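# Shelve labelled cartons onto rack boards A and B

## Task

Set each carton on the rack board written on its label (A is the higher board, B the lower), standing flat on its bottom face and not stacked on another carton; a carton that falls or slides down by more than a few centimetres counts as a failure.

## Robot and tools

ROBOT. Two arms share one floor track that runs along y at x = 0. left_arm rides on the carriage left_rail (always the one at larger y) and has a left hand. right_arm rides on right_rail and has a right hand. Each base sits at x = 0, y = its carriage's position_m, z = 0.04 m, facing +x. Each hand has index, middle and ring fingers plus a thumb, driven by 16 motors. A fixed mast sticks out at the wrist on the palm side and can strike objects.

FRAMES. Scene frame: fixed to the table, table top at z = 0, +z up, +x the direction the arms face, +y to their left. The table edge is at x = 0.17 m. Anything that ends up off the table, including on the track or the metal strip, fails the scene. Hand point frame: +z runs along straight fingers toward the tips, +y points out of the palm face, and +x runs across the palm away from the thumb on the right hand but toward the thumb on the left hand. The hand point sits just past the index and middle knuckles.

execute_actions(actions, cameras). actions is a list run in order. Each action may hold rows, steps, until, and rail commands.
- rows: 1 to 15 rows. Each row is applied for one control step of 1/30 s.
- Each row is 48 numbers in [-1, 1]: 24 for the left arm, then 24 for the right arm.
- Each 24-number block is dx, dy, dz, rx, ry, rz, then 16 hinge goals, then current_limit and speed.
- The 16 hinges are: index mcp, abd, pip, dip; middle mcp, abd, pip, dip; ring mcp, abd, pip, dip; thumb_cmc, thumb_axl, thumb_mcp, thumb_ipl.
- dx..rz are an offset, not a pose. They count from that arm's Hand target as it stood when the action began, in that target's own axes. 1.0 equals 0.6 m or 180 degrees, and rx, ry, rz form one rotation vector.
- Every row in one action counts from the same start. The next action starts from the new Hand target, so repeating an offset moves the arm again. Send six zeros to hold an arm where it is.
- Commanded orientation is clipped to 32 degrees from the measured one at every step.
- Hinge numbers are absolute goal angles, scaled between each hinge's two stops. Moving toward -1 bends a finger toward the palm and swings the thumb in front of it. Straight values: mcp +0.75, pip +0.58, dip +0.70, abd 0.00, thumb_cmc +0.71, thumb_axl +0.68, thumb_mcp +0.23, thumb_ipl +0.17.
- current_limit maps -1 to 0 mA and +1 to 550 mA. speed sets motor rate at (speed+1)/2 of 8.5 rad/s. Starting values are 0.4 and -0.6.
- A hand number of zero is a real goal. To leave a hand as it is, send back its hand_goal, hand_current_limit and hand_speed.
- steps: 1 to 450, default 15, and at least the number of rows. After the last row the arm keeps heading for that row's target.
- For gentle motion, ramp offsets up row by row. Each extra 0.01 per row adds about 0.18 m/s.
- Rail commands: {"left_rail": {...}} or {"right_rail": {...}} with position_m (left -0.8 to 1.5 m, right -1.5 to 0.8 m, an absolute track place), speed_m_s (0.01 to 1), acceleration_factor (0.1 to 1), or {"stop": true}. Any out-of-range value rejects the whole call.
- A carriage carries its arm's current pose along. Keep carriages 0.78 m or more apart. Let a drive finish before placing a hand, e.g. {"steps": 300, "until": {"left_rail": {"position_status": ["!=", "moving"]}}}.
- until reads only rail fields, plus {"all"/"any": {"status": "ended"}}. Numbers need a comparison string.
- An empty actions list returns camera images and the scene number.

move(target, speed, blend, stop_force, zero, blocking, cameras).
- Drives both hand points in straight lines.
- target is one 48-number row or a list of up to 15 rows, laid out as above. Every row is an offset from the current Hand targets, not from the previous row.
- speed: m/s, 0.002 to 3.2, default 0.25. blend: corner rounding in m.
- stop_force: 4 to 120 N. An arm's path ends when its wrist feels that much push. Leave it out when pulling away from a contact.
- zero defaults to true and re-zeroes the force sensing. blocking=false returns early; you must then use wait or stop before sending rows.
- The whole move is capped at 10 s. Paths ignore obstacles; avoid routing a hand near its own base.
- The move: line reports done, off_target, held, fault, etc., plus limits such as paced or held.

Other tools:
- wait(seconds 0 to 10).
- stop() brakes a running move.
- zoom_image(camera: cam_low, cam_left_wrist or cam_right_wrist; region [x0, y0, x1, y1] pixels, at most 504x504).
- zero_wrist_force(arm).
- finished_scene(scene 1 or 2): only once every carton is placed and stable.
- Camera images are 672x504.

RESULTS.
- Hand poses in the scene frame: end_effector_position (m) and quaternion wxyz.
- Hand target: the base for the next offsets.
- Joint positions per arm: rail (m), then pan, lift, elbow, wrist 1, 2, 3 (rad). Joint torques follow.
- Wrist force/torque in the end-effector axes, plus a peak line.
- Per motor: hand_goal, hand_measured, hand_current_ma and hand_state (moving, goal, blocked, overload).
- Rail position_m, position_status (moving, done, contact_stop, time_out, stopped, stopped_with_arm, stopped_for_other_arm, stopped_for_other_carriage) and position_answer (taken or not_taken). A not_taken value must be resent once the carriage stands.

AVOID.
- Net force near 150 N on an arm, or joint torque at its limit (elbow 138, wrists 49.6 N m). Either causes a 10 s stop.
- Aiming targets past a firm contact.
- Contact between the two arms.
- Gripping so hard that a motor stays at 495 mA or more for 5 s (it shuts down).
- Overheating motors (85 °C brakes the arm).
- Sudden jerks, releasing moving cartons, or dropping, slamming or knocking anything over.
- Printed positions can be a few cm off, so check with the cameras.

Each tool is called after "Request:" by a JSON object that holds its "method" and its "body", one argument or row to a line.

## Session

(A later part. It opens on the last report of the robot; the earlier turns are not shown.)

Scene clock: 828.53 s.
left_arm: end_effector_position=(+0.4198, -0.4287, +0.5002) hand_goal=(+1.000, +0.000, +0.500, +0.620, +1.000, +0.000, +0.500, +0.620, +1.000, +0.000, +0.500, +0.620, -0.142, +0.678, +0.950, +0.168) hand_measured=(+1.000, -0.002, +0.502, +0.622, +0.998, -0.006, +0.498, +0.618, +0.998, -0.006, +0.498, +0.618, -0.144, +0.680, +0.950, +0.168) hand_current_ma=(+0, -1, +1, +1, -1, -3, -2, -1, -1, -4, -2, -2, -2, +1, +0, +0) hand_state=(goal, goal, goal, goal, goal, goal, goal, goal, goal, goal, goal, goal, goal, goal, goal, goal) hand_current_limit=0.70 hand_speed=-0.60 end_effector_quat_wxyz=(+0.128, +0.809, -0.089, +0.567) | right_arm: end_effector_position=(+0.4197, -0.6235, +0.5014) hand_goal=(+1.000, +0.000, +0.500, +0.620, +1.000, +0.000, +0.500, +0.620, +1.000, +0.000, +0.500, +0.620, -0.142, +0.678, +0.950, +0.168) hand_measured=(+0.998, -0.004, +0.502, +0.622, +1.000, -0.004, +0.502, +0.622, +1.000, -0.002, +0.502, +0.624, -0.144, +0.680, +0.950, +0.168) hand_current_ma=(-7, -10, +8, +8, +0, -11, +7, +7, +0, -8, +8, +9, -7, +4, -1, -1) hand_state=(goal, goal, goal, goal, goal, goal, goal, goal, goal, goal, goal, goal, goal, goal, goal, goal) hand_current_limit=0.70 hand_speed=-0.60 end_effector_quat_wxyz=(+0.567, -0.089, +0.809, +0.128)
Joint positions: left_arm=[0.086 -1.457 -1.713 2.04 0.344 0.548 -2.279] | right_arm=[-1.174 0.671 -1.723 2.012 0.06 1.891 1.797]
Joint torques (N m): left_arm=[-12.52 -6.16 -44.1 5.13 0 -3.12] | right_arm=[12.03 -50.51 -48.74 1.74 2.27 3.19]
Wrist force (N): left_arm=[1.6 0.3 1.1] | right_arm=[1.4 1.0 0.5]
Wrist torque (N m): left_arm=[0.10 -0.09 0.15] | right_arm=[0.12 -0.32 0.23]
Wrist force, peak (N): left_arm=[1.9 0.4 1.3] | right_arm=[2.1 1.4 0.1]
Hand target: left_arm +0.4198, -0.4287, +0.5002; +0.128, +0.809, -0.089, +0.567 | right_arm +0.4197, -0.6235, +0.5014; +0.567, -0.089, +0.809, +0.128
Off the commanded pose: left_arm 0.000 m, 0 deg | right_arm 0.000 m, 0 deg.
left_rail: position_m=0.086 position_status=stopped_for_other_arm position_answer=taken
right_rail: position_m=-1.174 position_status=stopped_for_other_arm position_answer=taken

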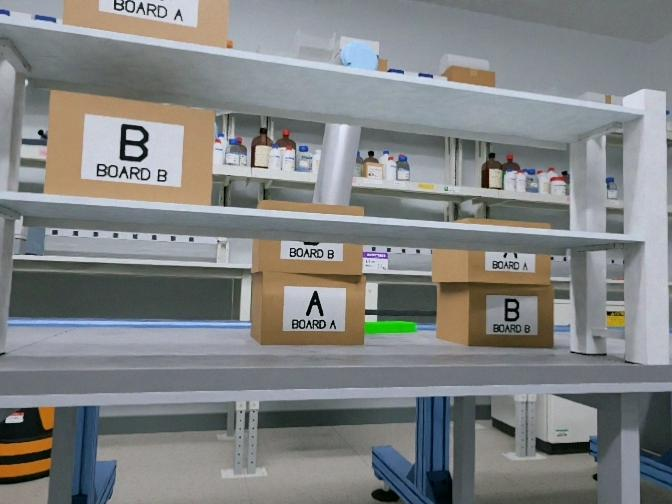

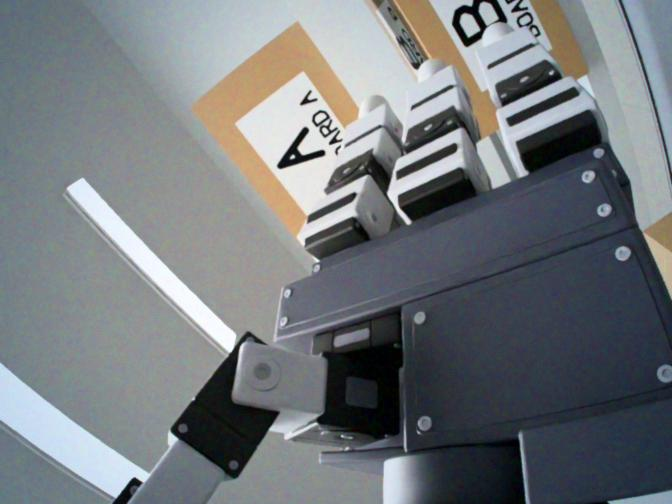

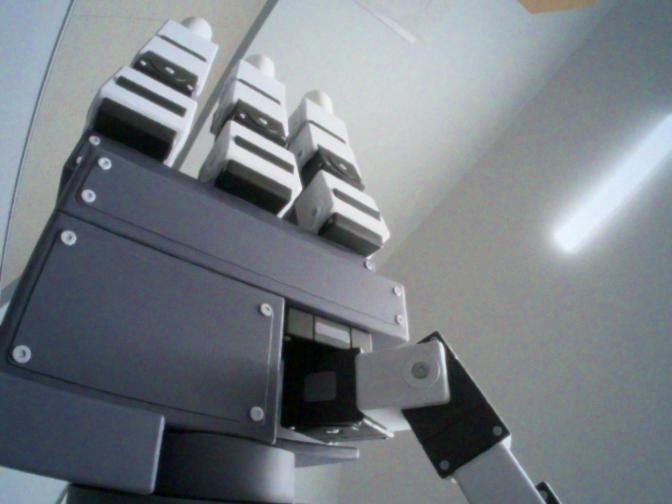

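Request:
{"method": "execute_actions", "body": {
  "actions": [
    {"left_rail":{"position_m":0.54},"steps":200,"until":{"left_rail":{"position_status":["!=","moving"]}}},
    {"right_rail":{"position_m":-0.72},"steps":200,"until":{"all":{"status":"ended"}}}
  ],
  "cameras": []
}}

Scene clock: 830.67 s.
left_arm: end_effector_position=(+0.4198, -0.4287, +0.5002) hand_goal=(+1.000, +0.000, +0.500, +0.620, +1.000, +0.000, +0.500, +0.620, +1.000, +0.000, +0.500, +0.620, -0.142, +0.678, +0.950, +0.168) hand_measured=(+1.000, -0.002, +0.502, +0.622, +0.998, -0.006, +0.498, +0.618, +0.998, -0.006, +0.498, +0.618, -0.144, +0.680, +0.950, +0.168) hand_current_ma=(+0, -1, +1, +1, -1, -3, -2, -1, -1, -4, -2, -2, -2, +1, +0, +0) hand_state=(goal, goal, goal, goal, goal, goal, goal, goal, goal, goal, goal, goal, goal, goal, goal, goal) hand_current_limit=0.70 hand_speed=-0.60 end_effector_quat_wxyz=(+0.128, +0.809, -0.089, +0.567) | right_arm: end_effector_position=(+0.4197, -0.6235, +0.5014) hand_goal=(+1.000, +0.000, +0.500, +0.620, +1.000, +0.000, +0.500, +0.620, +1.000, +0.000, +0.500, +0.620, -0.142, +0.678, +0.950, +0.168) hand_measured=(+0.998, -0.004, +0.502, +0.622, +1.000, -0.004, +0.502, +0.622, +1.000, -0.002, +0.502, +0.624, -0.144, +0.680, +0.950, +0.168) hand_current_ma=(-7, -10, +8, +8, +0, -11, +7, +7, +0, -8, +8, +9, -7, +4, -1, -1) hand_state=(goal, goal, goal, goal, goal, goal, goal, goal, goal, goal, goal, goal, goal, goal, goal, goal) hand_current_limit=0.70 hand_speed=-0.60 end_effector_quat_wxyz=(+0.567, -0.089, +0.809, +0.128)
Joint positions: left_arm=[0.086 -1.457 -1.713 2.04 0.344 0.548 -2.279] | right_arm=[-1.174 0.671 -1.723 2.012 0.06 1.891 1.797]
Joint torques (N m): left_arm=[-11.94 -3.46 -44.03 5.22 -2.9 -3.25] | right_arm=[11.81 -50.23 -49.84 1.5 2.33 3.22]
Wrist force (N): left_arm=[1.6 0.4 1.2] | right_arm=[1.7 1.2 0.6]
Wrist torque (N m): left_arm=[0.10 -0.09 0.15] | right_arm=[0.14 -0.36 0.26]
Wrist force, peak (N): left_arm=[2.0 0.2 1.4] | right_arm=[1.8 1.5 0.4]
Hand target: left_arm +0.4198, -0.4287, +0.5002; +0.128, +0.809, -0.089, +0.567 | right_arm +0.4197, -0.6235, +0.5014; +0.567, -0.089, +0.809, +0.128
Off the commanded pose: left_arm 0.000 m, 0 deg | right_arm 0.000 m, 0 deg.
left_rail: position_m=0.086 position_status=stopped_for_other_arm position_answer=taken
right_rail: position_m=-1.174 position_status=stopped_for_other_arm position_answer=taken
No camera images: "cameras" was empty.

Request:
{"method": "move", "body": {
  "target": [0,0,0,0,0,0,1,0,0.5,0.62,1,0,0.5,0.62,1,0,0.5,0.62,-0.143,0.678,0.95,0.168,0.7,-0.6,0,-0.23777,-0.07726,0,0,0,1,0,0.5,0.62,1,0,0.5,0.62,1,0,0.5,0.62,-0.143,0.678,0.95,0.168,0.7,-0.6],
  "speed": 0.25
}}

Request:
{"method": "execute_actions", "body": {
  "actions": [
    {"steps":20},
    {"left_rail":{"position_m":0.54},"steps":200,"until":{"left_rail":{"position_status":["!=","moving"]}}},
    {"steps":10},
    {"right_rail":{"position_m":-0.72},"steps":200,"until":{"all":{"status":"ended"}}}
  ],
  "cameras": []
}}

Scene clock: 834.70 s.
left_arm: end_effector_position=(+0.4198, -0.4287, +0.5002) hand_goal=(+1.000, +0.000, +0.500, +0.620, +1.000, +0.000, +0.500, +0.620, +1.000, +0.000, +0.500, +0.620, -0.142, +0.678, +0.950, +0.168) hand_measured=(+1.000, -0.002, +0.502, +0.622, +0.998, -0.006, +0.498, +0.618, +0.998, -0.006, +0.498, +0.618, -0.144, +0.680, +0.950, +0.168) hand_current_ma=(+0, -1, +1, +1, -1, -3, -2, -1, -1, -4, -2, -2, -2, +1, +0, +0) hand_state=(goal, goal, goal, goal, goal, goal, goal, goal, goal, goal, goal, goal, goal, goal, goal, goal) hand_current_limit=0.70 hand_speed=-0.60 end_effector_quat_wxyz=(+0.128, +0.809, -0.089, +0.567) | right_arm: end_effector_position=(+0.4195, -0.7734, +0.5013) hand_goal=(+1.000, +0.000, +0.500, +0.620, +1.000, +0.000, +0.500, +0.620, +1.000, +0.000, +0.500, +0.620, -0.142, +0.678, +0.950, +0.168) hand_measured=(+0.998, -0.004, +0.502, +0.622, +1.000, -0.004, +0.502, +0.622, +1.000, -0.002, +0.502, +0.622, -0.144, +0.680, +0.950, +0.168) hand_current_ma=(-6, -10, +8, +8, +0, -11, +6, +7, +0, -8, +8, +9, -7, +4, -1, -1) hand_state=(goal, goal, goal, goal, goal, goal, goal, goal, goal, goal, goal, goal, goal, goal, goal, goal) hand_current_limit=0.70 hand_speed=-0.60 end_effector_quat_wxyz=(+0.567, -0.089, +0.809, +0.128)
Joint positions: left_arm=[0.086 -1.457 -1.713 2.04 0.344 0.548 -2.279] | right_arm=[-1.174 0.282 -1.983 2.191 0.122 1.524 1.667]
Joint torques (N m): left_arm=[-11.76 -5.27 -44.51 5.55 -2.78 -3.01] | right_arm=[-17.98 -30.35 -36.69 1.34 -2.4 -2.31]
Wrist force (N): left_arm=[0.9 0.3 1.2] | right_arm=[1.3 1.1 0.6]
Wrist torque (N m): left_arm=[0.08 0.00 0.09] | right_arm=[0.20 -0.18 0.24]
Wrist force, peak (N): left_arm=[1.9 0.4 2.2] | right_arm=[1.8 2.3 0.8]
Hand target: left_arm +0.4198, -0.4287, +0.5002; +0.128, +0.809, -0.089, +0.567 | right_arm +0.4195, -0.7735, +0.5013; +0.567, -0.089, +0.809, +0.128
Off the commanded pose: left_arm 0.000 m, 0 deg | right_arm 0.000 m, 0 deg.
left_rail: position_m=0.086 position_status=stopped_for_other_arm position_answer=taken
right_rail: position_m=-1.174 position_status=stopped_for_other_arm position_answer=taken
move: done

Scene clock: 839.17 s.
left_arm: end_effector_position=(+0.4198, +0.0253, +0.5002) hand_goal=(+1.000, +0.000, +0.500, +0.620, +1.000, +0.000, +0.500, +0.620, +1.000, +0.000, +0.500, +0.620, -0.142, +0.678, +0.950, +0.168) hand_measured=(+1.000, -0.002, +0.502, +0.622, +0.998, -0.006, +0.498, +0.618, +0.998, -0.006, +0.498, +0.618, -0.144, +0.680, +0.950, +0.168) hand_current_ma=(+0, -1, +1, +1, -1, -3, -1, -1, -1, -4, -2, -2, -2, +1, +0, +0) hand_state=(goal, goal, goal, goal, goal, goal, goal, goal, goal, goal, goal, goal, goal, goal, goal, goal) hand_current_limit=0.70 hand_speed=-0.60 end_effector_quat_wxyz=(+0.128, +0.809, -0.089, +0.567) | right_arm: end_effector_position=(+0.4195, -0.3195, +0.5013) hand_goal=(+1.000, +0.000, +0.500, +0.620, +1.000, +0.000, +0.500, +0.620, +1.000, +0.000, +0.500, +0.620, -0.142, +0.678, +0.950, +0.168) hand_measured=(+0.998, -0.004, +0.502, +0.622, +1.000, -0.004, +0.502, +0.622, +1.000, -0.002, +0.502, +0.622, -0.144, +0.680, +0.950, +0.168) hand_current_ma=(-6, -10, +8, +8, +0, -11, +6, +7, +0, -8, +8, +9, -7, +4, -1, -1) hand_state=(goal, goal, goal, goal, goal, goal, goal, goal, goal, goal, goal, goal, goal, goal, goal, goal) hand_current_limit=0.70 hand_speed=-0.60 end_effector_quat_wxyz=(+0.567, -0.089, +0.809, +0.128)
Joint positions: left_arm=[0.54 -1.457 -1.713 2.04 0.344 0.548 -2.279] | right_arm=[-0.72 0.282 -1.983 2.191 0.123 1.524 1.667]
Joint torques (N m): left_arm=[9.97 -39.49 -29.11 -1.27 -2.9 -2.97] | right_arm=[-11.05 -19.48 -46.58 -0.51 -0.12 -2.31]
Wrist force (N): left_arm=[1.5 -0.1 0.8] | right_arm=[1.4 0.7 0.5]
Wrist torque (N m): left_arm=[0.07 -0.09 0.15] | right_arm=[0.17 -0.20 0.24]
Wrist force, peak (N): left_arm=[1.9 1.1 1.8] | right_arm=[1.4 2.0 0.6]
Hand target: left_arm +0.4198, +0.0253, +0.5002; +0.128, +0.809, -0.089, +0.567 | right_arm +0.4195, -0.3195, +0.5013; +0.567, -0.089, +0.809, +0.128
Off the commanded pose: left_arm 0.000 m, 0 deg | right_arm 0.000 m, 0 deg.
left_rail: position_m=0.540 position_status=done
right_rail: position_m=-0.720 position_status=done
No camera images: "cameras" was empty.

Request:
{"method": "move", "body": {
  "target": [-0.35872,-0.11865,0.04317,0,0,0,1,0,0.5,0.62,1,0,0.5,0.62,1,0,0.5,0.62,-0.143,0.678,0.95,0.168,0.7,-0.6,0.36028,0.29188,0.1777,0,0,0,1,0,0.5,0.62,1,0,0.5,0.62,1,0,0.5,0.62,-0.143,0.678,0.95,0.168,0.7,-0.6],
  "speed": 0.25
}}

Request:
{"method": "move", "body": {
  "target": [0,0.0951,0.0309,0,0,0,1,0,0.5,0.62,1,0,0.5,0.62,1,0,0.5,0.62,-0.143,0.678,0.95,0.168,0.7,-0.6,0,0.0951,0.0309,0,0,0,1,0,0.5,0.62,1,0,0.5,0.62,1,0,0.5,0.62,-0.143,0.678,0.95,0.168,0.7,-0.6],
  "speed": 0.025,
  "stop_force": 10,
  "cameras": ["all"]
}}

Scene clock: 845.63 s.
left_arm: end_effector_position=(+0.3902, +0.0848, +0.2820) hand_goal=(+1.000, +0.000, +0.500, +0.620, +1.000, +0.000, +0.500, +0.620, +1.000, +0.000, +0.500, +0.620, -0.142, +0.678, +0.950, +0.168) hand_measured=(+1.000, -0.002, +0.502, +0.622, +0.998, -0.006, +0.498, +0.618, +1.000, -0.002, +0.502, +0.620, -0.144, +0.680, +0.950, +0.168) hand_current_ma=(+0, -1, +1, +1, -1, -3, -1, -1, +0, -1, +2, +0, -2, +1, +0, +0) hand_state=(goal, goal, goal, goal, goal, goal, goal, goal, goal, goal, goal, goal, goal, goal, goal, goal) hand_current_limit=0.70 hand_speed=-0.60 end_effector_quat_wxyz=(+0.128, +0.809, -0.089, +0.567) | right_arm: end_effector_position=(+0.3905, -0.1199, +0.2822) hand_goal=(+1.000, +0.000, +0.500, +0.620, +1.000, +0.000, +0.500, +0.620, +1.000, +0.000, +0.500, +0.620, -0.142, +0.678, +0.950, +0.168) hand_measured=(+0.998, -0.004, +0.502, +0.622, +1.000, -0.004, +0.502, +0.622, +1.000, -0.002, +0.502, +0.622, -0.144, +0.680, +0.950, +0.168) hand_current_ma=(-6, -10, +8, +8, +0, -11, +6, +7, +0, -8, +8, +9, -7, +5, -1, -1) hand_state=(goal, goal, goal, goal, goal, goal, goal, goal, goal, goal, goal, goal, goal, goal, goal, goal) hand_current_limit=0.70 hand_speed=-0.60 end_effector_quat_wxyz=(+0.567, -0.089, +0.809, +0.128)
Joint positions: left_arm=[0.54 -1.53 -1.58 2.391 -0.057 0.493 -2.374] | right_arm=[-0.72 0.802 -1.457 2.198 -0.374 2.014 1.846]
Joint torques (N m): left_arm=[-13.63 -11.57 -15.64 -1.17 -4.18 4.25] | right_arm=[18.55 -27.03 -40.11 -2.79 3.45 3.1]
Wrist force (N): left_arm=[1.7 0.3 1.2] | right_arm=[1.2 1.1 -0.2]
Wrist torque (N m): left_arm=[0.08 -0.11 0.00] | right_arm=[0.23 -0.23 0.05]
Wrist force, peak (N): left_arm=[13.3 2.2 -6.5] | right_arm=[2.0 2.2 -0.1]
Hand target: left_arm +0.3902, +0.0848, +0.2819; +0.128, +0.809, -0.089, +0.567 | right_arm +0.3906, -0.1198, +0.2821; +0.567, -0.089, +0.809, +0.128
Off the commanded pose: left_arm 0.000 m, 0 deg | right_arm 0.000 m, 0 deg.
left_rail: position_m=0.540 position_status=done
right_rail: position_m=-0.720 position_status=done
move: done

Scene clock: 848.93 s.
left_arm: end_effector_position=(+0.3902, +0.0383, +0.2820) hand_goal=(+1.000, +0.000, +0.500, +0.620, +1.000, +0.000, +0.500, +0.620, +1.000, +0.000, +0.500, +0.620, -0.142, +0.678, +0.950, +0.168) hand_measured=(+1.000, +0.000, +0.528, +0.634, +1.000, -0.002, +0.532, +0.638, +1.000, +0.002, +0.540, +0.638, -0.144, +0.680, +0.950, +0.168) hand_current_ma=(+0, +0, +46, +18, +0, -1, +59, +25, +0, +1, +77, +25, -2, +1, +0, +0) hand_state=(goal, goal, blocked, goal, goal, goal, blocked, goal, goal, goal, blocked, goal, goal, goal, goal, goal) hand_current_limit=0.70 hand_speed=-0.60 end_effector_quat_wxyz=(+0.128, +0.809, -0.089, +0.567) | right_arm: end_effector_position=(+0.3906, -0.0717, +0.2821) hand_goal=(+1.000, +0.000, +0.500, +0.620, +1.000, +0.000, +0.500, +0.620, +1.000, +0.000, +0.500, +0.620, -0.142, +0.678, +0.950, +0.168) hand_measured=(+1.000, +0.002, +0.542, +0.640, +1.000, +0.000, +0.536, +0.638, +1.000, +0.000, +0.530, +0.636, -0.144, +0.680, +0.950, +0.168) hand_current_ma=(+1, +2, +173, +75, +1, +2, +143, +69, +1, +1, +120, +61, -7, +5, -1, -1) hand_state=(goal, goal, blocked, blocked, goal, goal, blocked, goal, goal, goal, blocked, goal, goal, goal, goal, goal) hand_current_limit=0.70 hand_speed=-0.60 end_effector_quat_wxyz=(+0.567, -0.089, +0.809, +0.128)
Joint positions: left_arm=[0.54 -1.535 -1.506 2.316 -0.049 0.489 -2.382] | right_arm=[-0.72 0.87 -1.384 2.111 -0.347 2.078 1.874]
Joint torques (N m): left_arm=[9.16 -46.74 -17.77 -2.1 2.66 3.48] | right_arm=[-14.64 -70.89 -26.48 -2.95 -2.94 -2.39]
Wrist force (N): left_arm=[2.2 -2.3 1.3] | right_arm=[0.9 -2.6 -0.1]
Wrist torque (N m): left_arm=[0.49 0.01 0.27] | right_arm=[0.62 -0.34 0.03]
Wrist force, peak (N): left_arm=[2.9 -8.8 -5.2] | right_arm=[-0.2 -8.3 -6.5]
Hand target: left_arm +0.3902, +0.0383, +0.2820; +0.128, +0.809, -0.089, +0.567 (not the last commanded pose) | right_arm +0.3906, -0.0717, +0.2821; +0.567, -0.089, +0.809, +0.128 (not the last commanded pose)
Off the commanded pose: left_arm 0.013 m, 0 deg | right_arm 0.012 m, 0 deg.
left_rail: position_m=0.540 position_status=done
right_rail: position_m=-0.720 position_status=done
move: contact (left_arm, right_arm)

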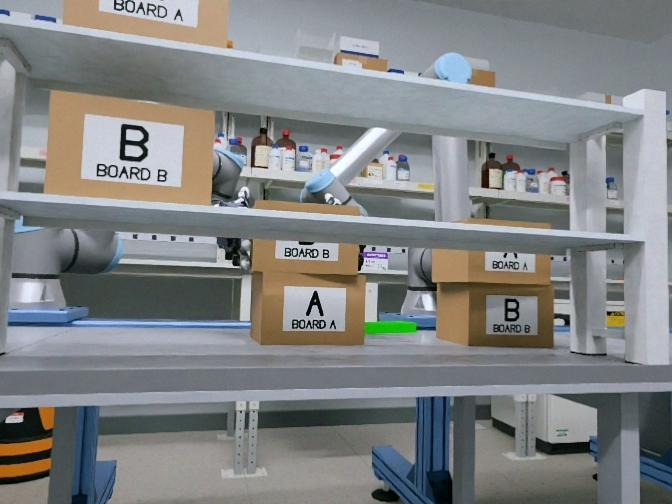

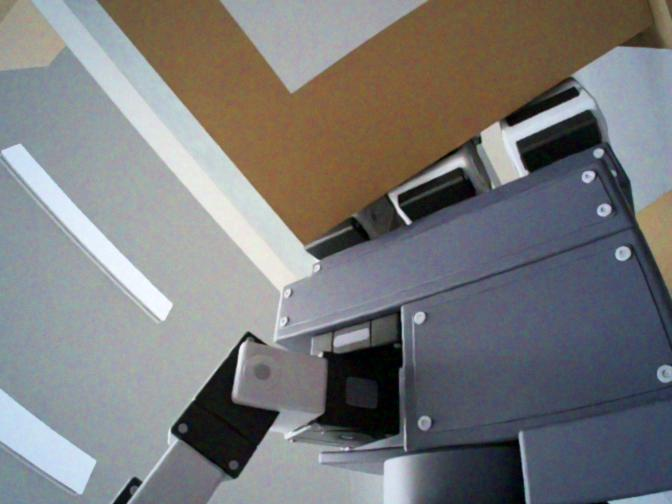

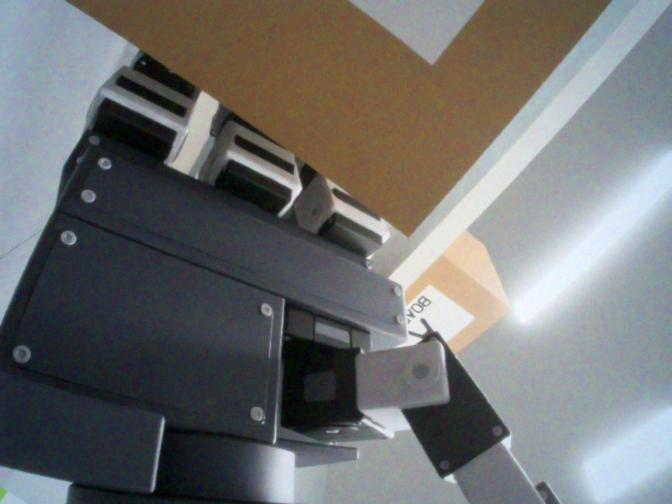

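Request:
{"method": "move", "body": {
  "target": [0,0.0175,0.0057,0,0,0,1,0,0.5,0.62,1,0,0.5,0.62,1,0,0.5,0.62,-0.143,0.678,0.95,0.168,0.7,-0.6,0,0.0175,0.0057,0,0,0,1,0,0.5,0.62,1,0,0.5,0.62,1,0,0.5,0.62,-0.143,0.678,0.95,0.168,0.7,-0.6],
  "speed": 0.005,
  "stop_force": 40
}}

Scene clock: 866.77 s.
left_arm: end_effector_position=(+0.3903, +0.0315, +0.2819) hand_goal=(+1.000, +0.000, +0.500, +0.620, +1.000, +0.000, +0.500, +0.620, +1.000, +0.000, +0.500, +0.620, -0.142, +0.678, +0.950, +0.168) hand_measured=(+1.000, +0.002, +0.546, +0.638, +1.000, -0.002, +0.550, +0.644, +1.000, +0.002, +0.556, +0.642, -0.144, +0.680, +0.950, +0.168) hand_current_ma=(+0, +0, +98, +26, +0, +0, +109, +35, +0, +1, +124, +35, -2, +1, +0, +0) hand_state=(goal, goal, blocked, goal, goal, goal, blocked, blocked, goal, goal, blocked, blocked, goal, goal, goal, goal) hand_current_limit=0.70 hand_speed=-0.60 end_effector_quat_wxyz=(+0.128, +0.809, -0.089, +0.567) | right_arm: end_effector_position=(+0.3907, -0.0648, +0.2820) hand_goal=(+1.000, +0.000, +0.500, +0.620, +1.000, +0.000, +0.500, +0.620, +1.000, +0.000, +0.500, +0.620, -0.142, +0.678, +0.950, +0.168) hand_measured=(+1.004, +0.008, +0.612, +0.670, +1.002, +0.008, +0.606, +0.672, +1.002, +0.008, +0.604, +0.668, -0.144, +0.680, +0.950, +0.168) hand_current_ma=(+11, +23, +468, +206, +5, +25, +467, +213, +4, +24, +461, +200, -7, +5, -1, -1) hand_state=(goal, goal, blocked, blocked, goal, goal, blocked, blocked, goal, goal, blocked, blocked, goal, goal, goal, goal) hand_current_limit=0.70 hand_speed=-0.60 end_effector_quat_wxyz=(+0.567, -0.089, +0.809, +0.128)
Joint positions: left_arm=[0.54 -1.536 -1.495 2.304 -0.047 0.488 -2.383] | right_arm=[-0.72 0.879 -1.374 2.098 -0.343 2.086 1.878]
Joint torques (N m): left_arm=[-20.5 -46.3 -37.46 -8.91 8.16 -0.42] | right_arm=[13.17 -69.04 -39.9 -7.07 -16.25 -3.61]
Wrist force (N): left_arm=[1.4 -34.1 -22.8] | right_arm=[-5.6 -43.7 -4.3]
Wrist torque (N m): left_arm=[2.96 -0.51 1.08] | right_arm=[4.18 -0.54 -0.37]
Wrist force, peak (N): left_arm=[4.6 -40.3 -30.0] | right_arm=[-6.0 -46.8 -9.0]
Hand target: left_arm +0.3903, +0.0315, +0.2819; +0.128, +0.809, -0.089, +0.567 (not the last commanded pose) | right_arm +0.3907, -0.0648, +0.2820; +0.567, -0.089, +0.809, +0.128 (not the last commanded pose)
Off the commanded pose: left_arm 0.004 m, 0 deg | right_arm 0.004 m, 0 deg.
left_rail: position_m=0.540 position_status=done
right_rail: position_m=-0.720 position_status=done
move: contact (left_arm, right_arm)

Request:
{"method": "move", "body": {
  "target": [0.09397,0.01137,-0.03227,0,0,0,1,0,0.5,0.62,1,0,0.5,0.62,1,0,0.5,0.62,-0.143,0.678,0.95,0.168,0.7,-0.6,-0.09397,0.01137,-0.03227,0,0,0,1,0,0.5,0.62,1,0,0.5,0.62,1,0,0.5,0.62,-0.143,0.678,0.95,0.168,0.7,-0.6],
  "speed": 0.04,
  "cameras": ["all"]
}}

Request:
{"method": "zoom_image", "body": {
  "camera": "cam_low",
  "region": [200, 150, 450, 370]
}}

Scene clock: 872.07 s.
left_arm: end_effector_position=(+0.3902, +0.0310, +0.3418) hand_goal=(+1.000, +0.000, +0.500, +0.620, +1.000, +0.000, +0.500, +0.620, +1.000, +0.000, +0.500, +0.620, -0.142, +0.678, +0.950, +0.168) hand_measured=(+1.000, -0.016, +0.548, +0.644, +1.000, -0.020, +0.552, +0.644, +1.000, -0.016, +0.558, +0.644, -0.144, +0.680, +0.950, +0.168) hand_current_ma=(+0, -17, +103, +36, +0, -23, +116, +38, +0, -16, +130, +36, -2, +1, +0, +0) hand_state=(goal, goal, blocked, blocked, goal, goal, blocked, blocked, goal, goal, blocked, blocked, goal, goal, goal, goal) hand_current_limit=0.70 hand_speed=-0.60 end_effector_quat_wxyz=(+0.128, +0.809, -0.089, +0.567) | right_arm: end_effector_position=(+0.3906, -0.0644, +0.3419) hand_goal=(+1.000, +0.000, +0.500, +0.620, +1.000, +0.000, +0.500, +0.620, +1.000, +0.000, +0.500, +0.620, -0.142, +0.678, +0.950, +0.168) hand_measured=(+1.004, -0.010, +0.612, +0.670, +1.002, -0.008, +0.606, +0.672, +1.002, -0.008, +0.604, +0.668, -0.144, +0.680, +0.950, +0.168) hand_current_ma=(+12, -30, +467, +206, +5, -24, +467, +213, +4, -26, +461, +200, -7, +5, -1, -1) hand_state=(goal, goal, blocked, blocked, goal, goal, blocked, blocked, goal, goal, blocked, blocked, goal, goal, goal, goal) hand_current_limit=0.70 hand_speed=-0.60 end_effector_quat_wxyz=(+0.567, -0.089, +0.809, +0.128)
Joint positions: left_arm=[0.54 -1.536 -1.581 2.252 0.091 0.488 -2.383] | right_arm=[-0.72 0.88 -1.442 2.048 -0.224 2.087 1.878]
Joint torques (N m): left_arm=[-33.69 -49.46 -69.91 -4.85 1.81 -3.69] | right_arm=[55.84 -67.28 -65.52 -6.24 -14.36 1.49]
Wrist force (N): left_arm=[-14.4 -51.2 -23.8] | right_arm=[0.9 -58.2 -5.6]
Wrist torque (N m): left_arm=[2.93 -1.25 0.13] | right_arm=[4.55 0.08 0.46]
Wrist force, peak (N): left_arm=[-14.4 -51.2 -23.8] | right_arm=[1.2 -58.5 -5.3]
Hand target: left_arm +0.3902, +0.0310, +0.3419; +0.128, +0.809, -0.089, +0.567 | right_arm +0.3906, -0.0643, +0.3420; +0.567, -0.089, +0.809, +0.128
Off the commanded pose: left_arm 0.000 m, 0 deg | right_arm 0.000 m, 0 deg.
left_rail: position_m=0.540 position_status=done
right_rail: position_m=-0.720 position_status=done
move: done

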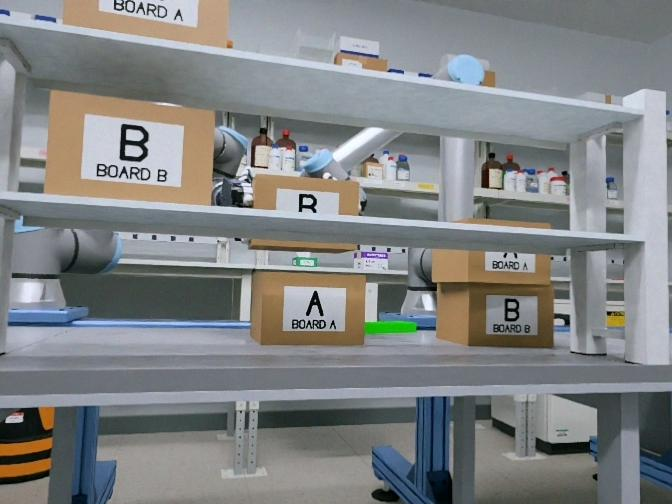

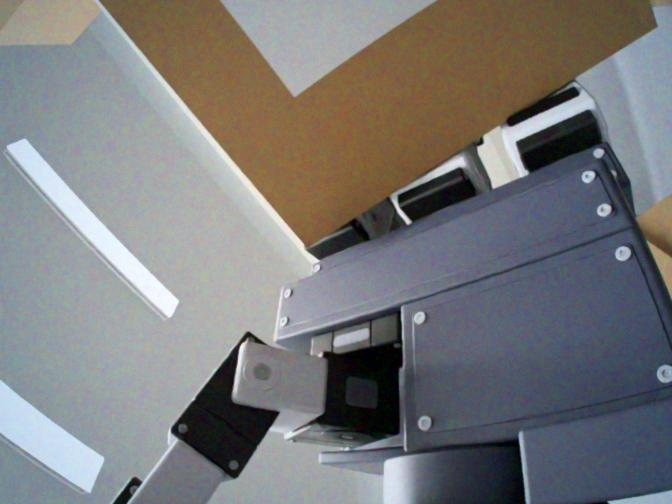

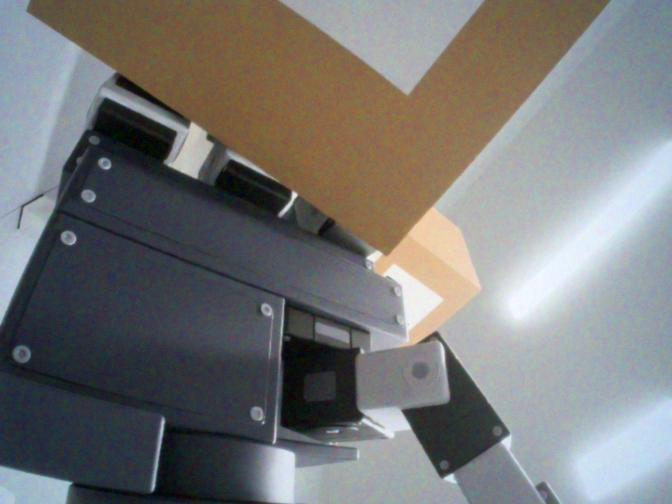

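Scaled by 2.016.

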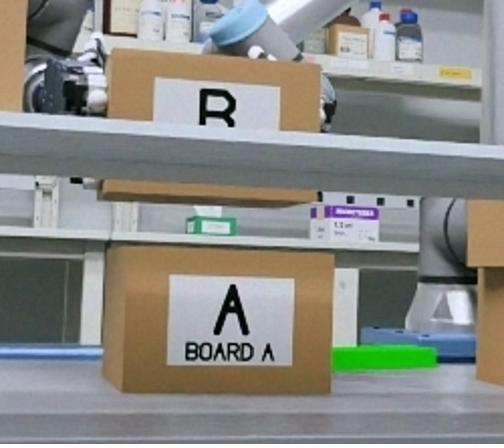

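Request:
{"method": "move", "body": {
  "target": [0.09083,0.01022,-0.03144,0,0,0,1,0,0.5,0.62,1,0,0.5,0.62,1,0,0.5,0.62,-0.143,0.678,0.95,0.168,0.7,-0.6,-0.09083,0.01022,-0.03144,0,0,0,1,0,0.5,0.62,1,0,0.5,0.62,1,0,0.5,0.62,-0.143,0.678,0.95,0.168,0.7,-0.6],
  "speed": 0.06
}}

Request:
{"method": "move", "body": {
  "target": [0.16189,-0.1644,0.41426,0,0,0,1,0,0.5,0.62,1,0,0.5,0.62,1,0,0.5,0.62,-0.143,0.678,0.95,0.168,0.7,-0.6,-0.16189,-0.1105,0.43176,0,0,0,1,0,0.5,0.62,1,0,0.5,0.62,1,0,0.5,0.62,-0.143,0.678,0.95,0.168,0.7,-0.6],
  "speed": 0.05,
  "stop_force": 20,
  "cameras": ["all"]
}}

Scene clock: 881.27 s.
left_arm: end_effector_position=(+0.3901, +0.0311, +0.3998) hand_goal=(+1.000, +0.000, +0.500, +0.620, +1.000, +0.000, +0.500, +0.620, +1.000, +0.000, +0.500, +0.620, -0.142, +0.678, +0.950, +0.168) hand_measured=(+1.000, -0.016, +0.550, +0.644, +1.000, -0.020, +0.554, +0.644, +1.000, -0.016, +0.558, +0.644, -0.144, +0.680, +0.950, +0.168) hand_current_ma=(+0, -17, +104, +36, +0, -23, +118, +38, +0, -16, +132, +37, -2, +1, +0, +0) hand_state=(goal, goal, blocked, blocked, goal, goal, blocked, blocked, goal, goal, blocked, blocked, goal, goal, goal, goal) hand_current_limit=0.70 hand_speed=-0.60 end_effector_quat_wxyz=(+0.128, +0.809, -0.089, +0.567) | right_arm: end_effector_position=(+0.3906, -0.0644, +0.3999) hand_goal=(+1.000, +0.000, +0.500, +0.620, +1.000, +0.000, +0.500, +0.620, +1.000, +0.000, +0.500, +0.620, -0.142, +0.678, +0.950, +0.168) hand_measured=(+1.004, -0.010, +0.612, +0.670, +1.002, -0.008, +0.606, +0.672, +1.002, -0.008, +0.604, +0.668, -0.144, +0.680, +0.950, +0.168) hand_current_ma=(+12, -30, +467, +206, +5, -24, +467, +213, +4, -26, +462, +200, -7, +5, -1, -1) hand_state=(goal, goal, blocked, blocked, goal, goal, blocked, blocked, goal, goal, blocked, blocked, goal, goal, goal, goal) hand_current_limit=0.70 hand_speed=-0.60 end_effector_quat_wxyz=(+0.567, -0.089, +0.809, +0.128)
Joint positions: left_arm=[0.54 -1.536 -1.649 2.193 0.219 0.488 -2.383] | right_arm=[-0.72 0.88 -1.497 1.991 -0.112 2.087 1.878]
Joint torques (N m): left_arm=[-32.58 -40.89 -72.69 -6.54 2.15 -3.59] | right_arm=[56.78 -64.03 -67.27 -6.18 -14.78 1.25]
Wrist force (N): left_arm=[-14.7 -51.6 -24.7] | right_arm=[1.0 -59.2 -6.1]
Wrist torque (N m): left_arm=[3.07 -1.22 0.09] | right_arm=[4.54 0.04 0.56]
Wrist force, peak (N): left_arm=[-14.9 -52.0 -25.1] | right_arm=[1.1 -60.1 -5.8]
Hand target: left_arm +0.3901, +0.0311, +0.3999; +0.128, +0.809, -0.089, +0.567 | right_arm +0.3906, -0.0644, +0.4000; +0.567, -0.089, +0.809, +0.128
Off the commanded pose: left_arm 0.000 m, 0 deg | right_arm 0.000 m, 0 deg.
left_rail: position_m=0.540 position_status=done
right_rail: position_m=-0.720 position_status=done
move: done

Scene clock: 888.20 s.
left_arm: end_effector_position=(+0.6741, +0.0483, +0.4003) hand_goal=(+1.000, +0.000, +0.500, +0.620, +1.000, +0.000, +0.500, +0.620, +1.000, +0.000, +0.500, +0.620, -0.142, +0.678, +0.950, +0.168) hand_measured=(+1.000, -0.024, +0.550, +0.644, +1.000, -0.030, +0.554, +0.644, +1.000, -0.024, +0.558, +0.644, -0.144, +0.680, +0.950, +0.168) hand_current_ma=(+0, -31, +104, +36, +0, -41, +118, +38, +0, -32, +132, +37, -2, +1, +0, +0) hand_state=(goal, blocked, blocked, blocked, goal, blocked, blocked, blocked, goal, blocked, blocked, blocked, goal, goal, goal, goal) hand_current_limit=0.70 hand_speed=-0.60 end_effector_quat_wxyz=(+0.128, +0.809, -0.089, +0.567) | right_arm: end_effector_position=(+0.6746, -0.0479, +0.4004) hand_goal=(+1.000, +0.000, +0.500, +0.620, +1.000, +0.000, +0.500, +0.620, +1.000, +0.000, +0.500, +0.620, -0.142, +0.678, +0.950, +0.168) hand_measured=(+1.002, -0.018, +0.612, +0.670, +1.002, -0.016, +0.606, +0.672, +1.002, -0.018, +0.604, +0.668, -0.144, +0.680, +0.950, +0.168) hand_current_ma=(+6, -59, +468, +206, +5, -53, +467, +213, +4, -55, +463, +200, -7, +5, -1, -1) hand_state=(goal, goal, blocked, blocked, goal, goal, blocked, blocked, goal, goal, blocked, blocked, goal, goal, goal, goal) hand_current_limit=0.70 hand_speed=-0.60 end_effector_quat_wxyz=(+0.567, -0.089, +0.809, +0.128)
Joint positions: left_arm=[0.54 -0.925 -1.423 1.907 -0.093 1.014 -1.898] | right_arm=[-0.72 0.578 -1.245 1.674 -0.09 1.805 1.765]
Joint torques (N m): left_arm=[-5.53 -36.32 -61.72 -11.09 8.55 3.72] | right_arm=[11.46 -60.22 -58.43 -2.5 -11.33 -3.21]
Wrist force (N): left_arm=[-9.8 -24.4 -9.7] | right_arm=[5.9 -28.3 0.2]
Wrist torque (N m): left_arm=[1.92 -1.04 -0.20] | right_arm=[2.70 0.14 0.59]
Wrist force, peak (N): left_arm=[-14.2 -51.9 -25.6] | right_arm=[1.1 -59.8 -6.2]
Hand target: left_arm +0.6741, +0.0483, +0.4003; +0.128, +0.809, -0.089, +0.567 | right_arm +0.6746, -0.0479, +0.4004; +0.567, -0.089, +0.809, +0.128
Off the commanded pose: left_arm 0.000 m, 0 deg | right_arm 0.000 m, 0 deg.
left_rail: position_m=0.540 position_status=done
right_rail: position_m=-0.720 position_status=done
move: done

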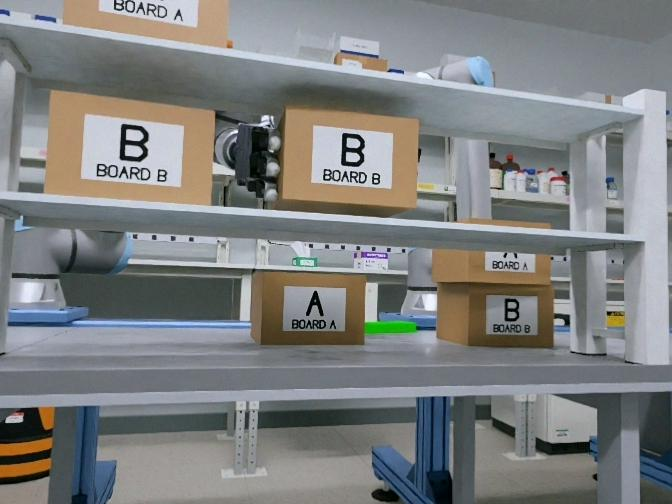

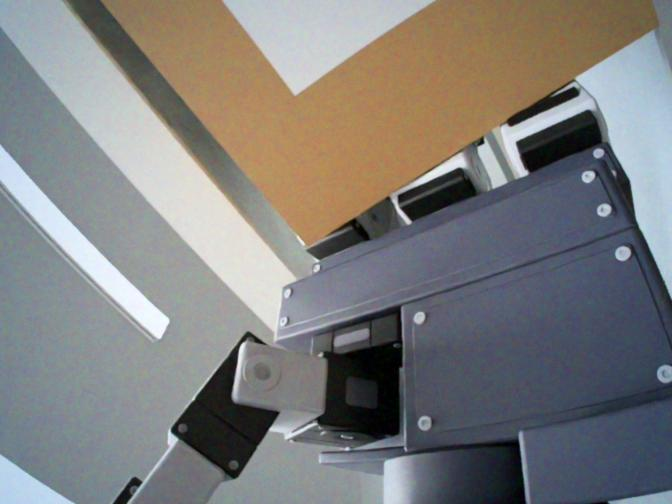

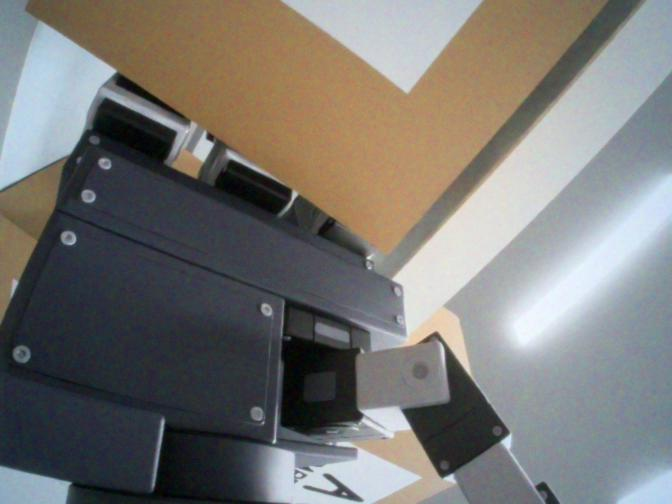

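Request:
{"method": "move", "body": {
  "target": [-0.04698,-0.00433,0.01658,0,0,0,1,0,0.5,0.62,1,0,0.5,0.62,1,0,0.5,0.62,-0.143,0.678,0.95,0.168,0.7,-0.6,0.04698,-0.00433,0.01658,0,0,0,1,0,0.5,0.62,1,0,0.5,0.62,1,0,0.5,0.62,-0.143,0.678,0.95,0.168,0.7,-0.6],
  "speed": 0.015,
  "stop_force": 9,
  "cameras": ["all"]
}}

Scene clock: 895.47 s.
left_arm: end_effector_position=(+0.6741, +0.0478, +0.3714) hand_goal=(+1.000, +0.000, +0.500, +0.620, +1.000, +0.000, +0.500, +0.620, +1.000, +0.000, +0.500, +0.620, -0.142, +0.678, +0.950, +0.168) hand_measured=(+1.000, -0.024, +0.550, +0.644, +1.000, -0.030, +0.554, +0.644, +1.000, -0.024, +0.558, +0.644, -0.144, +0.680, +0.950, +0.168) hand_current_ma=(+0, -32, +107, +37, +0, -42, +119, +40, +0, -32, +133, +38, -2, +1, +0, +0) hand_state=(goal, blocked, blocked, blocked, goal, blocked, blocked, blocked, goal, blocked, blocked, blocked, goal, goal, goal, goal) hand_current_limit=0.70 hand_speed=-0.60 end_effector_quat_wxyz=(+0.128, +0.809, -0.089, +0.567) | right_arm: end_effector_position=(+0.6747, -0.0474, +0.3713) hand_goal=(+1.000, +0.000, +0.500, +0.620, +1.000, +0.000, +0.500, +0.620, +1.000, +0.000, +0.500, +0.620, -0.142, +0.678, +0.950, +0.168) hand_measured=(+1.002, -0.018, +0.612, +0.670, +1.002, -0.016, +0.606, +0.672, +1.002, -0.018, +0.604, +0.668, -0.144, +0.680, +0.950, +0.168) hand_current_ma=(+9, -59, +467, +206, +5, -53, +467, +213, +4, -55, +463, +200, -7, +5, -1, -1) hand_state=(goal, goal, blocked, blocked, goal, goal, blocked, blocked, goal, goal, blocked, blocked, goal, goal, goal, goal) hand_current_limit=0.70 hand_speed=-0.60 end_effector_quat_wxyz=(+0.567, -0.089, +0.809, +0.128)
Joint positions: left_arm=[0.54 -0.925 -1.397 1.935 -0.146 1.013 -1.898] | right_arm=[-0.72 0.579 -1.223 1.701 -0.138 1.806 1.765]
Joint torques (N m): left_arm=[-35.53 -62.44 -61.59 -6.09 10.87 -2.39] | right_arm=[51.45 -86.13 -54.72 -2.4 -16.17 1.43]
Wrist force (N): left_arm=[-1.7 -36.6 -24.2] | right_arm=[-2.6 -45.4 -10.1]
Wrist torque (N m): left_arm=[3.13 -1.25 0.80] | right_arm=[4.23 -0.14 0.22]
Wrist force, peak (N): left_arm=[2.5 -37.9 -29.9] | right_arm=[-4.3 -46.5 -14.1]
Hand target: left_arm +0.6741, +0.0478, +0.3714; +0.128, +0.809, -0.089, +0.567 (not the last commanded pose) | right_arm +0.6747, -0.0474, +0.3713; +0.567, -0.089, +0.809, +0.128 (not the last commanded pose)
Off the commanded pose: left_arm 0.001 m, 0 deg | right_arm 0.001 m, 0 deg.
left_rail: position_m=0.540 position_status=done
right_rail: position_m=-0.720 position_status=done
move: contact (left_arm, right_arm)

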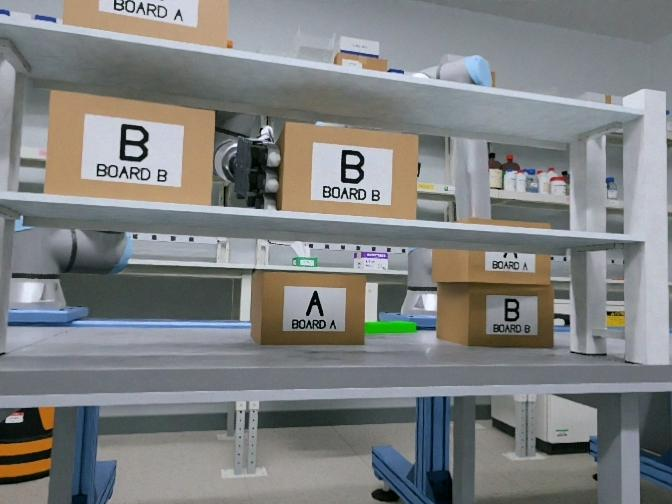

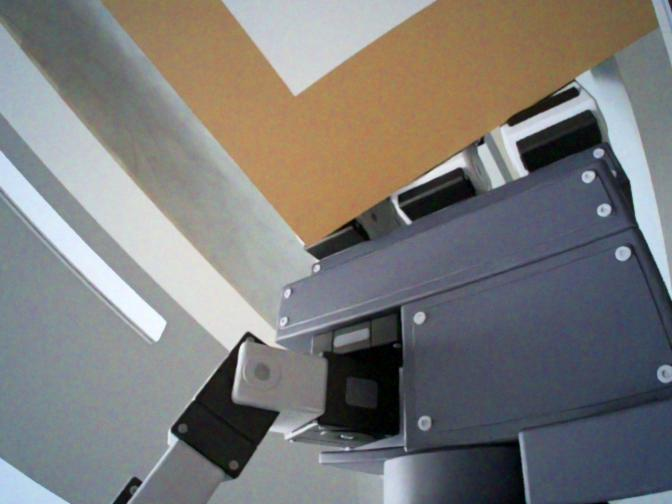

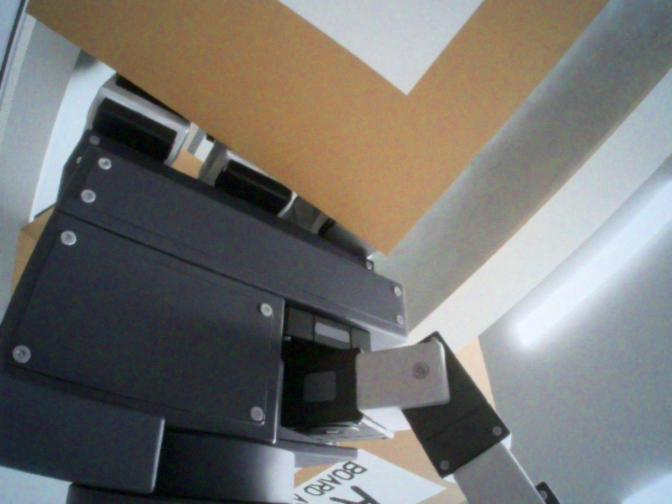

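Request:
{"method": "move", "body": {
  "target": [-0.0055,-0.0006,0.0019,0,0,0,1,0,0.5,0.62,1,0,0.5,0.62,1,0,0.5,0.62,-0.143,0.678,0.95,0.168,0.7,-0.6,0.0055,-0.0006,0.0019,0,0,0,1,0,0.5,0.62,1,0,0.5,0.62,1,0,0.5,0.62,-0.143,0.678,0.95,0.168,0.7,-0.6],
  "speed": 0.01,
  "stop_force": 18,
  "cameras": ["cam_low"]
}}

Scene clock: 909.37 s.
left_arm: end_effector_position=(+0.6741, +0.0477, +0.3679) hand_goal=(+1.000, +0.000, +0.500, +0.620, +1.000, +0.000, +0.500, +0.620, +1.000, +0.000, +0.500, +0.620, -0.142, +0.678, +0.950, +0.168) hand_measured=(+1.000, +0.002, +0.554, +0.644, +1.000, -0.002, +0.556, +0.646, +1.000, +0.002, +0.560, +0.644, -0.144, +0.680, +0.950, +0.168) hand_current_ma=(+0, +0, +116, +37, +0, -1, +127, +42, +0, +1, +139, +40, -2, +1, +0, +0) hand_state=(goal, goal, blocked, blocked, goal, goal, blocked, blocked, goal, goal, blocked, blocked, goal, goal, goal, goal) hand_current_limit=0.70 hand_speed=-0.60 end_effector_quat_wxyz=(+0.128, +0.809, -0.089, +0.567) | right_arm: end_effector_position=(+0.6747, -0.0474, +0.3678) hand_goal=(+1.000, +0.000, +0.500, +0.620, +1.000, +0.000, +0.500, +0.620, +1.000, +0.000, +0.500, +0.620, -0.142, +0.678, +0.950, +0.168) hand_measured=(+1.002, +0.012, +0.612, +0.670, +1.002, +0.014, +0.606, +0.672, +1.002, +0.012, +0.604, +0.668, -0.144, +0.680, +0.950, +0.168) hand_current_ma=(+10, +38, +468, +205, +5, +41, +467, +213, +4, +37, +463, +200, -7, +5, -1, -1) hand_state=(goal, goal, blocked, blocked, goal, goal, blocked, blocked, goal, goal, blocked, blocked, goal, goal, goal, goal) hand_current_limit=0.70 hand_speed=-0.60 end_effector_quat_wxyz=(+0.567, -0.089, +0.809, +0.128)
Joint positions: left_arm=[0.54 -0.925 -1.394 1.938 -0.152 1.013 -1.898] | right_arm=[-0.72 0.579 -1.22 1.704 -0.144 1.806 1.765]
Joint torques (N m): left_arm=[-30.77 -14.12 -34.26 -9.37 9.59 -0.59] | right_arm=[43.22 -31.6 -35.31 -5.47 -14.19 0.09]
Wrist force (N): left_arm=[12.8 -34.0 -23.5] | right_arm=[-12.9 -43.9 -27.4]
Wrist torque (N m): left_arm=[3.33 -0.62 1.81] | right_arm=[5.34 -0.61 -0.59]
Wrist force, peak (N): left_arm=[12.6 -42.3 -31.9] | right_arm=[-13.4 -44.3 -27.7]
Hand target: left_arm +0.6741, +0.0477, +0.3679; +0.128, +0.809, -0.089, +0.567 | right_arm +0.6747, -0.0474, +0.3678; +0.567, -0.089, +0.809, +0.128
Off the commanded pose: left_arm 0.000 m, 0 deg | right_arm 0.000 m, 0 deg.
left_rail: position_m=0.540 position_status=done
right_rail: position_m=-0.720 position_status=done
move: done
Images, in order (width x height): cam_low 672x504.

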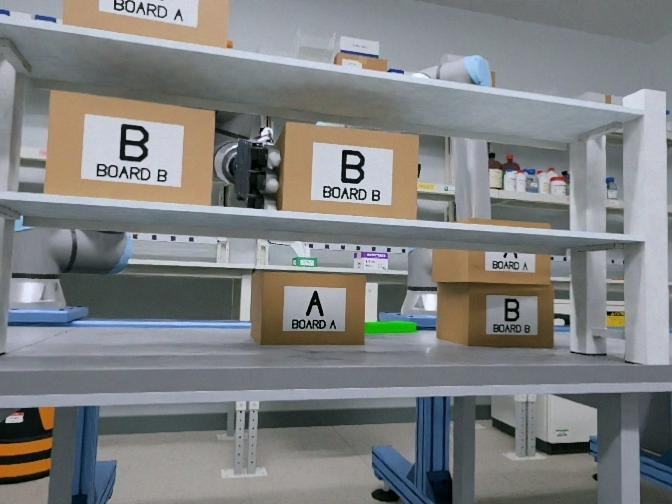

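Request:
{"method": "move", "body": {
  "target": [
    [0,-0.04755,-0.01545,0,0,0,1,0,0.5,0.62,1,0,0.5,0.62,1,0,0.5,0.62,-0.143,0.678,0.95,0.168,0.7,-0.6,0,-0.04755,-0.01545,0,0,0,1,0,0.5,0.62,1,0,0.5,0.62,1,0,0.5,0.62,-0.143,0.678,0.95,0.168,0.7,-0.6]
  ],
  "speed": 0.03,
  "cameras": ["cam_low"]
}}

Scene clock: 912.40 s.
left_arm: end_effector_position=(+0.6741, +0.0775, +0.3679) hand_goal=(+1.000, +0.000, +0.500, +0.620, +1.000, +0.000, +0.500, +0.620, +1.000, +0.000, +0.500, +0.620, -0.142, +0.678, +0.950, +0.168) hand_measured=(+1.000, -0.002, +0.502, +0.622, +1.000, -0.002, +0.502, +0.624, +1.000, -0.002, +0.502, +0.622, -0.144, +0.680, +0.950, +0.168) hand_current_ma=(+0, +0, +1, +1, +0, +0, +2, +2, +0, +0, +2, +2, -2, +1, +0, +0) hand_state=(goal, goal, goal, goal, goal, goal, goal, goal, goal, goal, goal, goal, goal, goal, goal, goal) hand_current_limit=0.70 hand_speed=-0.60 end_effector_quat_wxyz=(+0.128, +0.809, -0.089, +0.567) | right_arm: end_effector_position=(+0.6746, -0.0771, +0.3678) hand_goal=(+1.000, +0.000, +0.500, +0.620, +1.000, +0.000, +0.500, +0.620, +1.000, +0.000, +0.500, +0.620, -0.142, +0.678, +0.950, +0.168) hand_measured=(+1.000, -0.002, +0.502, +0.622, +1.000, -0.002, +0.502, +0.622, +1.000, -0.002, +0.504, +0.624, -0.144, +0.680, +0.950, +0.168) hand_current_ma=(+0, -2, +9, +8, +0, -2, +7, +8, +0, -3, +9, +9, -7, +5, -1, -1) hand_state=(goal, goal, goal, goal, goal, goal, goal, goal, goal, goal, goal, goal, goal, goal, goal, goal) hand_current_limit=0.70 hand_speed=-0.60 end_effector_quat_wxyz=(+0.567, -0.089, +0.809, +0.128)
Joint positions: left_arm=[0.54 -0.892 -1.422 1.971 -0.165 1.044 -1.883] | right_arm=[-0.72 0.541 -1.253 1.75 -0.16 1.77 1.752]
Joint torques (N m): left_arm=[11.18 -62.23 -24.55 -4.99 2.73 4.47] | right_arm=[-17.59 -88.39 -32.69 -3.06 -1.89 -2.57]
Wrist force (N): left_arm=[1.2 0.3 1.4] | right_arm=[1.3 0.0 0.1]
Wrist torque (N m): left_arm=[0.10 -0.05 -0.04] | right_arm=[0.11 -0.24 0.21]
Wrist force, peak (N): left_arm=[12.8 -34.5 -23.7] | right_arm=[-13.4 -44.4 -27.8]
Hand target: left_arm +0.6741, +0.0777, +0.3679; +0.128, +0.809, -0.089, +0.567 | right_arm +0.6746, -0.0773, +0.3678; +0.567, -0.089, +0.809, +0.128
Off the commanded pose: left_arm 0.000 m, 0 deg | right_arm 0.000 m, 0 deg.
left_rail: position_m=0.540 position_status=done
right_rail: position_m=-0.720 position_status=done
move: done
Images, in order (width x height): cam_low 672x504.

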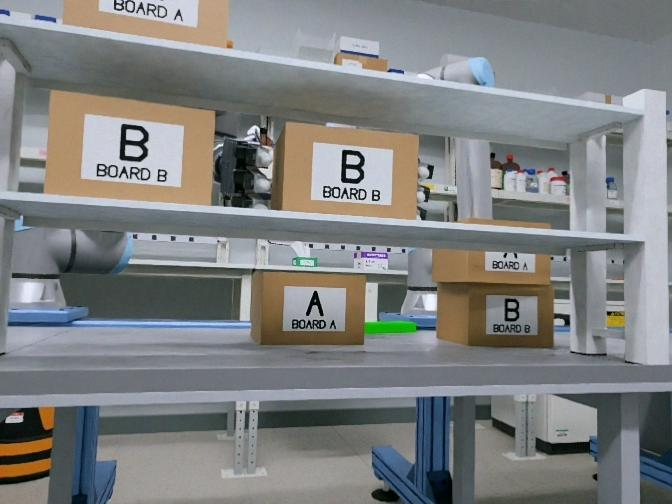

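Request:
{"method": "move", "body": {
  "target": [
    [-0.134,0.1137,-0.35,0,0,0,1,0,0.5,0.62,1,0,0.5,0.62,1,0,0.5,0.62,-0.143,0.678,0.95,0.168,0.7,-0.6,0.134,0.1137,-0.35,0,0,0,1,0,0.5,0.62,1,0,0.5,0.62,1,0,0.5,0.62,-0.143,0.678,0.95,0.168,0.7,-0.6],
    [-0.1794,0.3491,-0.2357,0,0.1057,0.0343,1,0,0.5,0.62,1,0,0.5,0.62,1,0,0.5,0.62,-0.143,0.678,0.95,0.168,0.7,-0.6,0.067,-0.2165,-0.5202,0,0,0,1,0,0.5,0.62,1,0,0.5,0.62,1,0,0.5,0.62,-0.143,0.678,0.95,0.168,0.7,-0.6]
  ],
  "speed": [0.08, 0.1],
  "blend": [0.01, 0],
  "cameras": ["cam_low","cam_left_wrist"]
}}

Scene clock: 930.27 s.
left_arm: end_effector_position=(+0.4503, -0.0780, +0.3346) hand_goal=(+1.000, +0.000, +0.500, +0.620, +1.000, +0.000, +0.500, +0.620, +1.000, +0.000, +0.500, +0.620, -0.142, +0.678, +0.950, +0.168) hand_measured=(+1.000, -0.002, +0.502, +0.622, +1.000, -0.002, +0.502, +0.624, +1.000, -0.002, +0.502, +0.622, -0.144, +0.680, +0.950, +0.168) hand_current_ma=(+0, +0, +1, +1, +0, -1, +2, +2, +0, -1, +2, +2, -2, +1, +0, +0) hand_state=(goal, goal, goal, goal, goal, goal, goal, goal, goal, goal, goal, goal, goal, goal, goal, goal) hand_current_limit=0.70 hand_speed=-0.60 end_effector_quat_wxyz=(+0.110, +0.698, -0.110, +0.699) | right_arm: end_effector_position=(+0.4191, -0.2968, +0.4174) hand_goal=(+1.000, +0.000, +0.500, +0.620, +1.000, +0.000, +0.500, +0.620, +1.000, +0.000, +0.500, +0.620, -0.142, +0.678, +0.950, +0.168) hand_measured=(+1.000, -0.002, +0.502, +0.622, +1.000, -0.002, +0.502, +0.622, +1.000, -0.002, +0.502, +0.624, -0.144, +0.680, +0.950, +0.168) hand_current_ma=(+0, -3, +8, +8, +0, -3, +7, +8, +0, -3, +9, +9, -7, +5, -1, -1) hand_state=(goal, goal, goal, goal, goal, goal, goal, goal, goal, goal, goal, goal, goal, goal, goal, goal) hand_current_limit=0.70 hand_speed=-0.60 end_effector_quat_wxyz=(+0.567, -0.089, +0.809, +0.128)
Joint positions: left_arm=[0.54 -1.429 -1.441 2.209 -0.77 0.455 -1.568] | right_arm=[-0.72 0.358 -1.891 2.29 -0.069 1.597 1.692]
Joint torques (N m): left_arm=[14.13 -22.24 -20.39 -2.95 2.83 4.3] | right_arm=[-16.59 -35.77 -33.54 1.37 -1.77 -2.67]
Wrist force (N): left_arm=[1.2 0.3 1.8] | right_arm=[1.1 1.5 0.2]
Wrist torque (N m): left_arm=[0.13 -0.14 -0.10] | right_arm=[0.28 -0.25 0.20]
Wrist force, peak (N): left_arm=[1.6 0.5 2.0] | right_arm=[1.5 2.1 -1.1]
Hand target: left_arm +0.4503, -0.0780, +0.3346; +0.110, +0.698, -0.110, +0.699 | right_arm +0.4191, -0.2968, +0.4174; +0.567, -0.089, +0.809, +0.128
Off the commanded pose: left_arm 0.000 m, 0 deg | right_arm 0.000 m, 0 deg.
left_rail: position_m=0.540 position_status=done
right_rail: position_m=-0.720 position_status=done
move: done
Images, in order (width x height): cam_low 672x504, cam_left_wrist 672x504.

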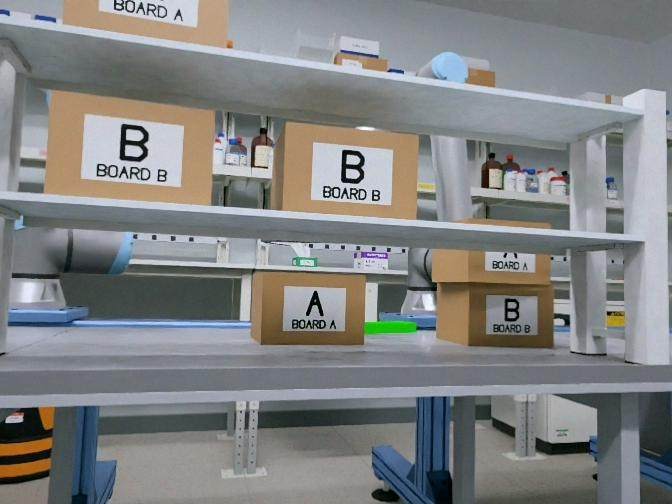

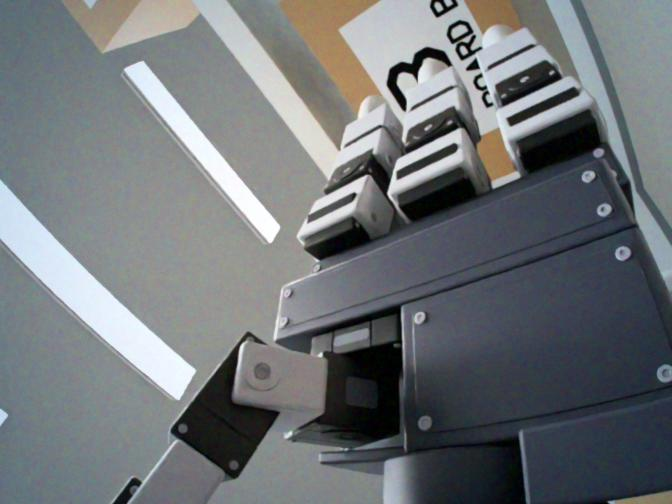

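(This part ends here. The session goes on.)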